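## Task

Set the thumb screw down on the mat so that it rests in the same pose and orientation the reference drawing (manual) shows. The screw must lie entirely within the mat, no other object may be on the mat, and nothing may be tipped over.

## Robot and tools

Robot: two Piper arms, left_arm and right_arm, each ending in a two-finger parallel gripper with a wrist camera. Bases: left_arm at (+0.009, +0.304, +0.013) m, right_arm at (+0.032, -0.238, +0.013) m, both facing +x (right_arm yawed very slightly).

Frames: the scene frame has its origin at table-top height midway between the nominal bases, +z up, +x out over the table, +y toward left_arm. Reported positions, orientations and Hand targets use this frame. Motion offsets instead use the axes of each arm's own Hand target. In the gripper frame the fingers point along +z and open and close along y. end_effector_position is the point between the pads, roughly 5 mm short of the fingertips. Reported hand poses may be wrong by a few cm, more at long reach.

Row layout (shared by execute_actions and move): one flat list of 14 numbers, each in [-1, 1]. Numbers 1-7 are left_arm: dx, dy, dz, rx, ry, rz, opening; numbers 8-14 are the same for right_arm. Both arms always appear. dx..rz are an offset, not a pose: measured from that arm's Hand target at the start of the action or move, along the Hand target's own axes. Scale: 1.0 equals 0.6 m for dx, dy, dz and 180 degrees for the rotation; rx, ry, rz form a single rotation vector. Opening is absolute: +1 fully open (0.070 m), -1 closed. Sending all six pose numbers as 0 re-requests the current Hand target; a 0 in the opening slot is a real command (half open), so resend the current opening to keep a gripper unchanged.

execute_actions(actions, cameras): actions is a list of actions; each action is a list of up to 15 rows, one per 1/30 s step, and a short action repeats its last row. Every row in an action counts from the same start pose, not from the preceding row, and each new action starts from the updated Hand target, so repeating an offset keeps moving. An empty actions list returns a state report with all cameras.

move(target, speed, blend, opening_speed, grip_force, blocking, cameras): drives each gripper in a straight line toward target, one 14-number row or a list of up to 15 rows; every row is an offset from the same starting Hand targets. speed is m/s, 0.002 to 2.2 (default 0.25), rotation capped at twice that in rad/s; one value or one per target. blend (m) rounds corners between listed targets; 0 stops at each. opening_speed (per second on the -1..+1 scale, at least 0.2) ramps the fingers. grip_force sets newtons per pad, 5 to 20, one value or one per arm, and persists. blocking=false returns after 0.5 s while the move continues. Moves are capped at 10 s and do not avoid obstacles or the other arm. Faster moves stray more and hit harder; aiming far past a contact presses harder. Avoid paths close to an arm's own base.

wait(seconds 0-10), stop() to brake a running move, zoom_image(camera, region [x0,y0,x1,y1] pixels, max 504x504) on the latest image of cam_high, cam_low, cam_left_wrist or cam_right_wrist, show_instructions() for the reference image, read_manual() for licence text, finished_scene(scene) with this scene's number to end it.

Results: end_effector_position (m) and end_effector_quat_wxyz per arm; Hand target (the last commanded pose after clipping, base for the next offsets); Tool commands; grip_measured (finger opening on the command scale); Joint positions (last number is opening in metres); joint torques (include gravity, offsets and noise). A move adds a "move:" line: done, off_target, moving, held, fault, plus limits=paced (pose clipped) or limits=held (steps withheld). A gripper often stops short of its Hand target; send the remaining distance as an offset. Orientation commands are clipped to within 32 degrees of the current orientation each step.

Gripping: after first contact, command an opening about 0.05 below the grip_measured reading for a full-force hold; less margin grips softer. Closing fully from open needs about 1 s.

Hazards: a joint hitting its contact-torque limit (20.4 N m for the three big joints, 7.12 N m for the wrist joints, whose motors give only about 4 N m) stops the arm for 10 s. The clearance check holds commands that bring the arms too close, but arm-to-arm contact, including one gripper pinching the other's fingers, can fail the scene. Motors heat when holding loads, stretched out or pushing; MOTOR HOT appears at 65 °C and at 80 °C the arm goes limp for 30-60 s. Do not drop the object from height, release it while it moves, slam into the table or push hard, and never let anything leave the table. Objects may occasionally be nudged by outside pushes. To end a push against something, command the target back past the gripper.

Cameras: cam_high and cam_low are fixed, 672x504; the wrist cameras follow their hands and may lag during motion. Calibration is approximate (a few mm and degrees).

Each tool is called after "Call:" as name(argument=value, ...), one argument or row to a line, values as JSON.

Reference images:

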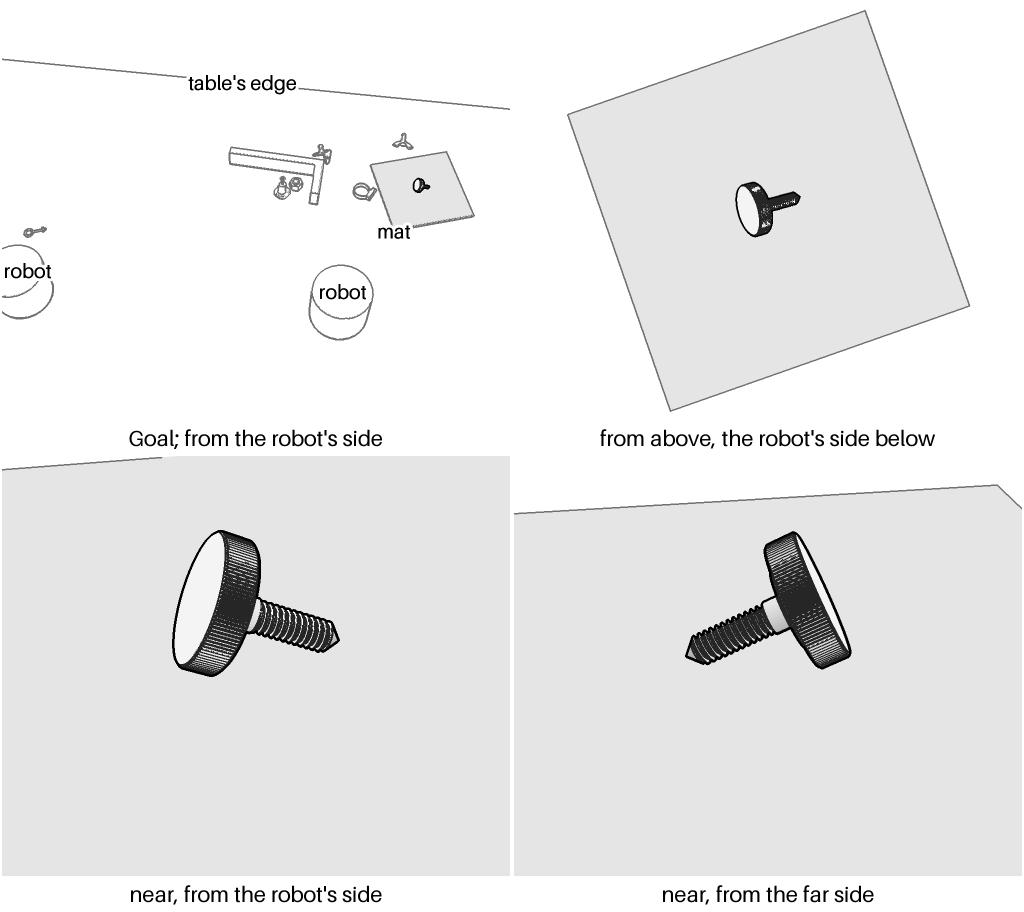

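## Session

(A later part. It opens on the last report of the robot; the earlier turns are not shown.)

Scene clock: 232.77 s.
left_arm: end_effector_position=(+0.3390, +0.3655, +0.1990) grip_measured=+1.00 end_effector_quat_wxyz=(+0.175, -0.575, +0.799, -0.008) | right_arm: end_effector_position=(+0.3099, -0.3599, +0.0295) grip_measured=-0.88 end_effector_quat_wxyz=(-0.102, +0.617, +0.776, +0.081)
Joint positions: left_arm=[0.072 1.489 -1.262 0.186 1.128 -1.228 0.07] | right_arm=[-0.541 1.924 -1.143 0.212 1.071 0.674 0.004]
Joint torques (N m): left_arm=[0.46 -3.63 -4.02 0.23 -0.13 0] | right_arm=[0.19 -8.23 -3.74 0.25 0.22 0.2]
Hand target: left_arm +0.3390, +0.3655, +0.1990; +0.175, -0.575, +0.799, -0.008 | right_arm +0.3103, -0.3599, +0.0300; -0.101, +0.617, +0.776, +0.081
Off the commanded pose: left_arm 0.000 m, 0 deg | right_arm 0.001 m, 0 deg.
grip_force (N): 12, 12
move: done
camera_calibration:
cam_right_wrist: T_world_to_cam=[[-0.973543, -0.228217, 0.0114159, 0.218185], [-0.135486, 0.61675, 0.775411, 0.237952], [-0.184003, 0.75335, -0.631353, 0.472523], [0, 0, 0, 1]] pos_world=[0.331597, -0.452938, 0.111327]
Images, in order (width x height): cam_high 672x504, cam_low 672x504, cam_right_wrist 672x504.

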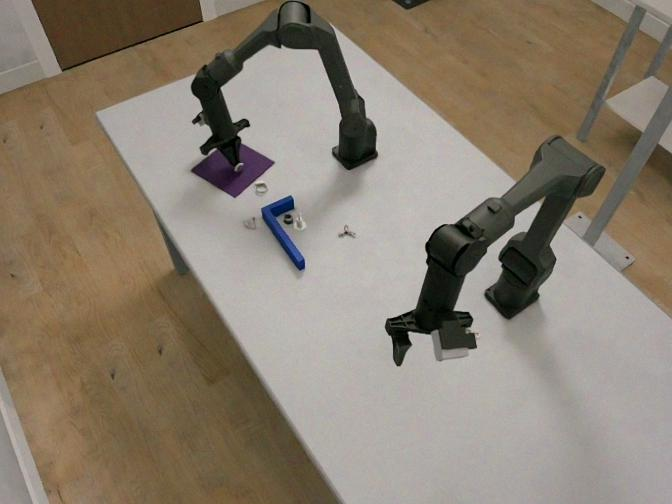

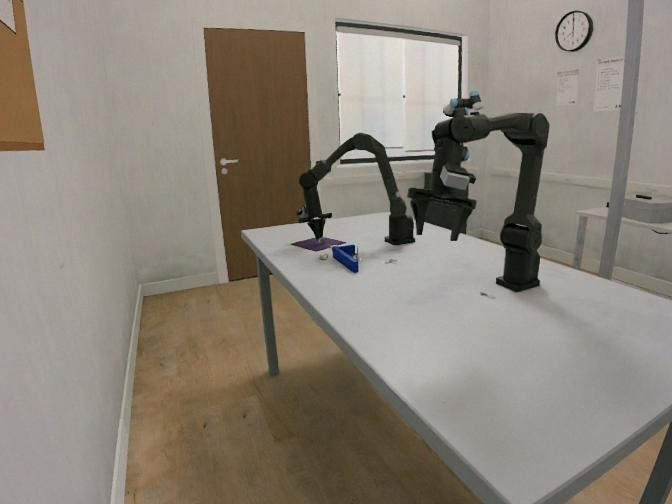

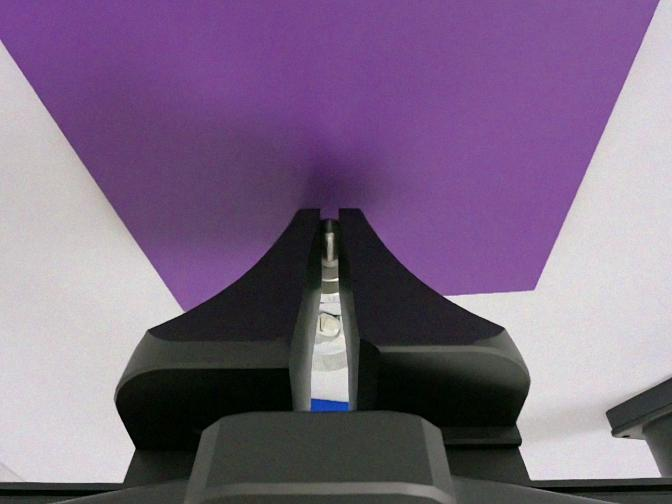

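Call:
move(
  target=[
    [0,0,0,0,0,0,1,-0.0055,0,0.02,0,0,0,-1],
    [0,0,0,0,0,0,1,-0.0067,0,0.025,0,0,0,-1],
    [0,0,0,0,0,0,1,-0.0067,0,0.025,0,0,0,-0.6],
    [0,0,0,0,0,0,1,-0.0067,0,-0.1,0,0,0,-0.4],
  ],
  cameras=["cam_right_wrist"],
  speed=[0.06,0.02,0.1,0.1],
  grip_force=5,
  opening_speed=0.3,
)

Call:
zoom_image(
  camera="cam_right_wrist",
  region=[200, 20, 460, 280],
)

Scene clock: 243.17 s.
left_arm: end_effector_position=(+0.3390, +0.3655, +0.1990) grip_measured=+1.00 end_effector_quat_wxyz=(+0.175, -0.575, +0.799, -0.008) | right_arm: end_effector_position=(+0.3147, -0.3785, +0.0867) grip_measured=-0.40 end_effector_quat_wxyz=(-0.073, +0.620, +0.777, +0.083)
Joint positions: left_arm=[0.072 1.489 -1.262 0.186 1.128 -1.228 0.07] | right_arm=[-0.578 1.828 -1.263 0.189 1.231 0.684 0.021]
Joint torques (N m): left_arm=[0.25 -3.74 -3.84 0.25 -0.12 0.01] | right_arm=[0.14 -6.79 -3.33 0.22 0.12 0.08]
Hand target: left_arm +0.3390, +0.3655, +0.1990; +0.175, -0.575, +0.799, -0.008 | right_arm +0.3146, -0.3787, +0.0869; -0.101, +0.617, +0.776, +0.081
Off the commanded pose: left_arm 0.000 m, 0 deg | right_arm 0.000 m, 3 deg.
joint sent to its limit (right arm) — joint 5 (wrist pitch), upper limit. The joint targets are off in orientation, not in position.
grip_force (N): 5, 5
move: off_target (right_arm); target 4's new opening was sent with right_arm's hand 0.000 m and 3 deg from that target
camera_calibration:
cam_right_wrist: T_world_to_cam=[[-0.975095, -0.220108, -0.0272555, 0.224914], [-0.166205, 0.643812, 0.746915, 0.228106], [-0.146855, 0.732843, -0.664361, 0.506959], [0, 0, 0, 1]] pos_world=[0.331674, -0.468874, 0.172558]
Images, in order (width x height): cam_right_wrist 672x504.

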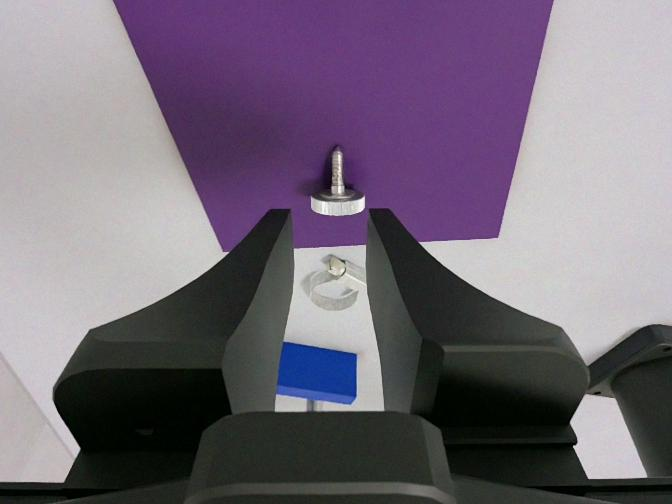

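Scaled by 1.938.

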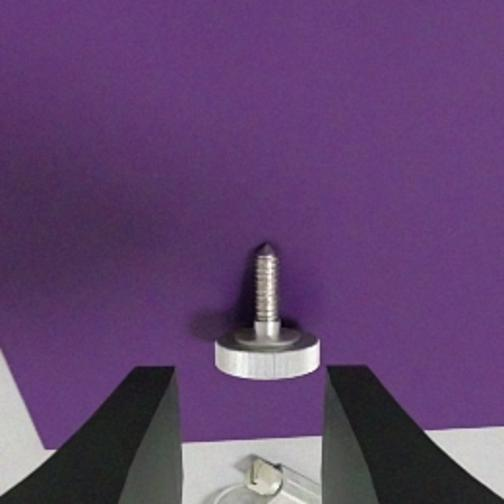

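Call:
finished_scene(
  scene=2,
)

The scene is finished: the task was done.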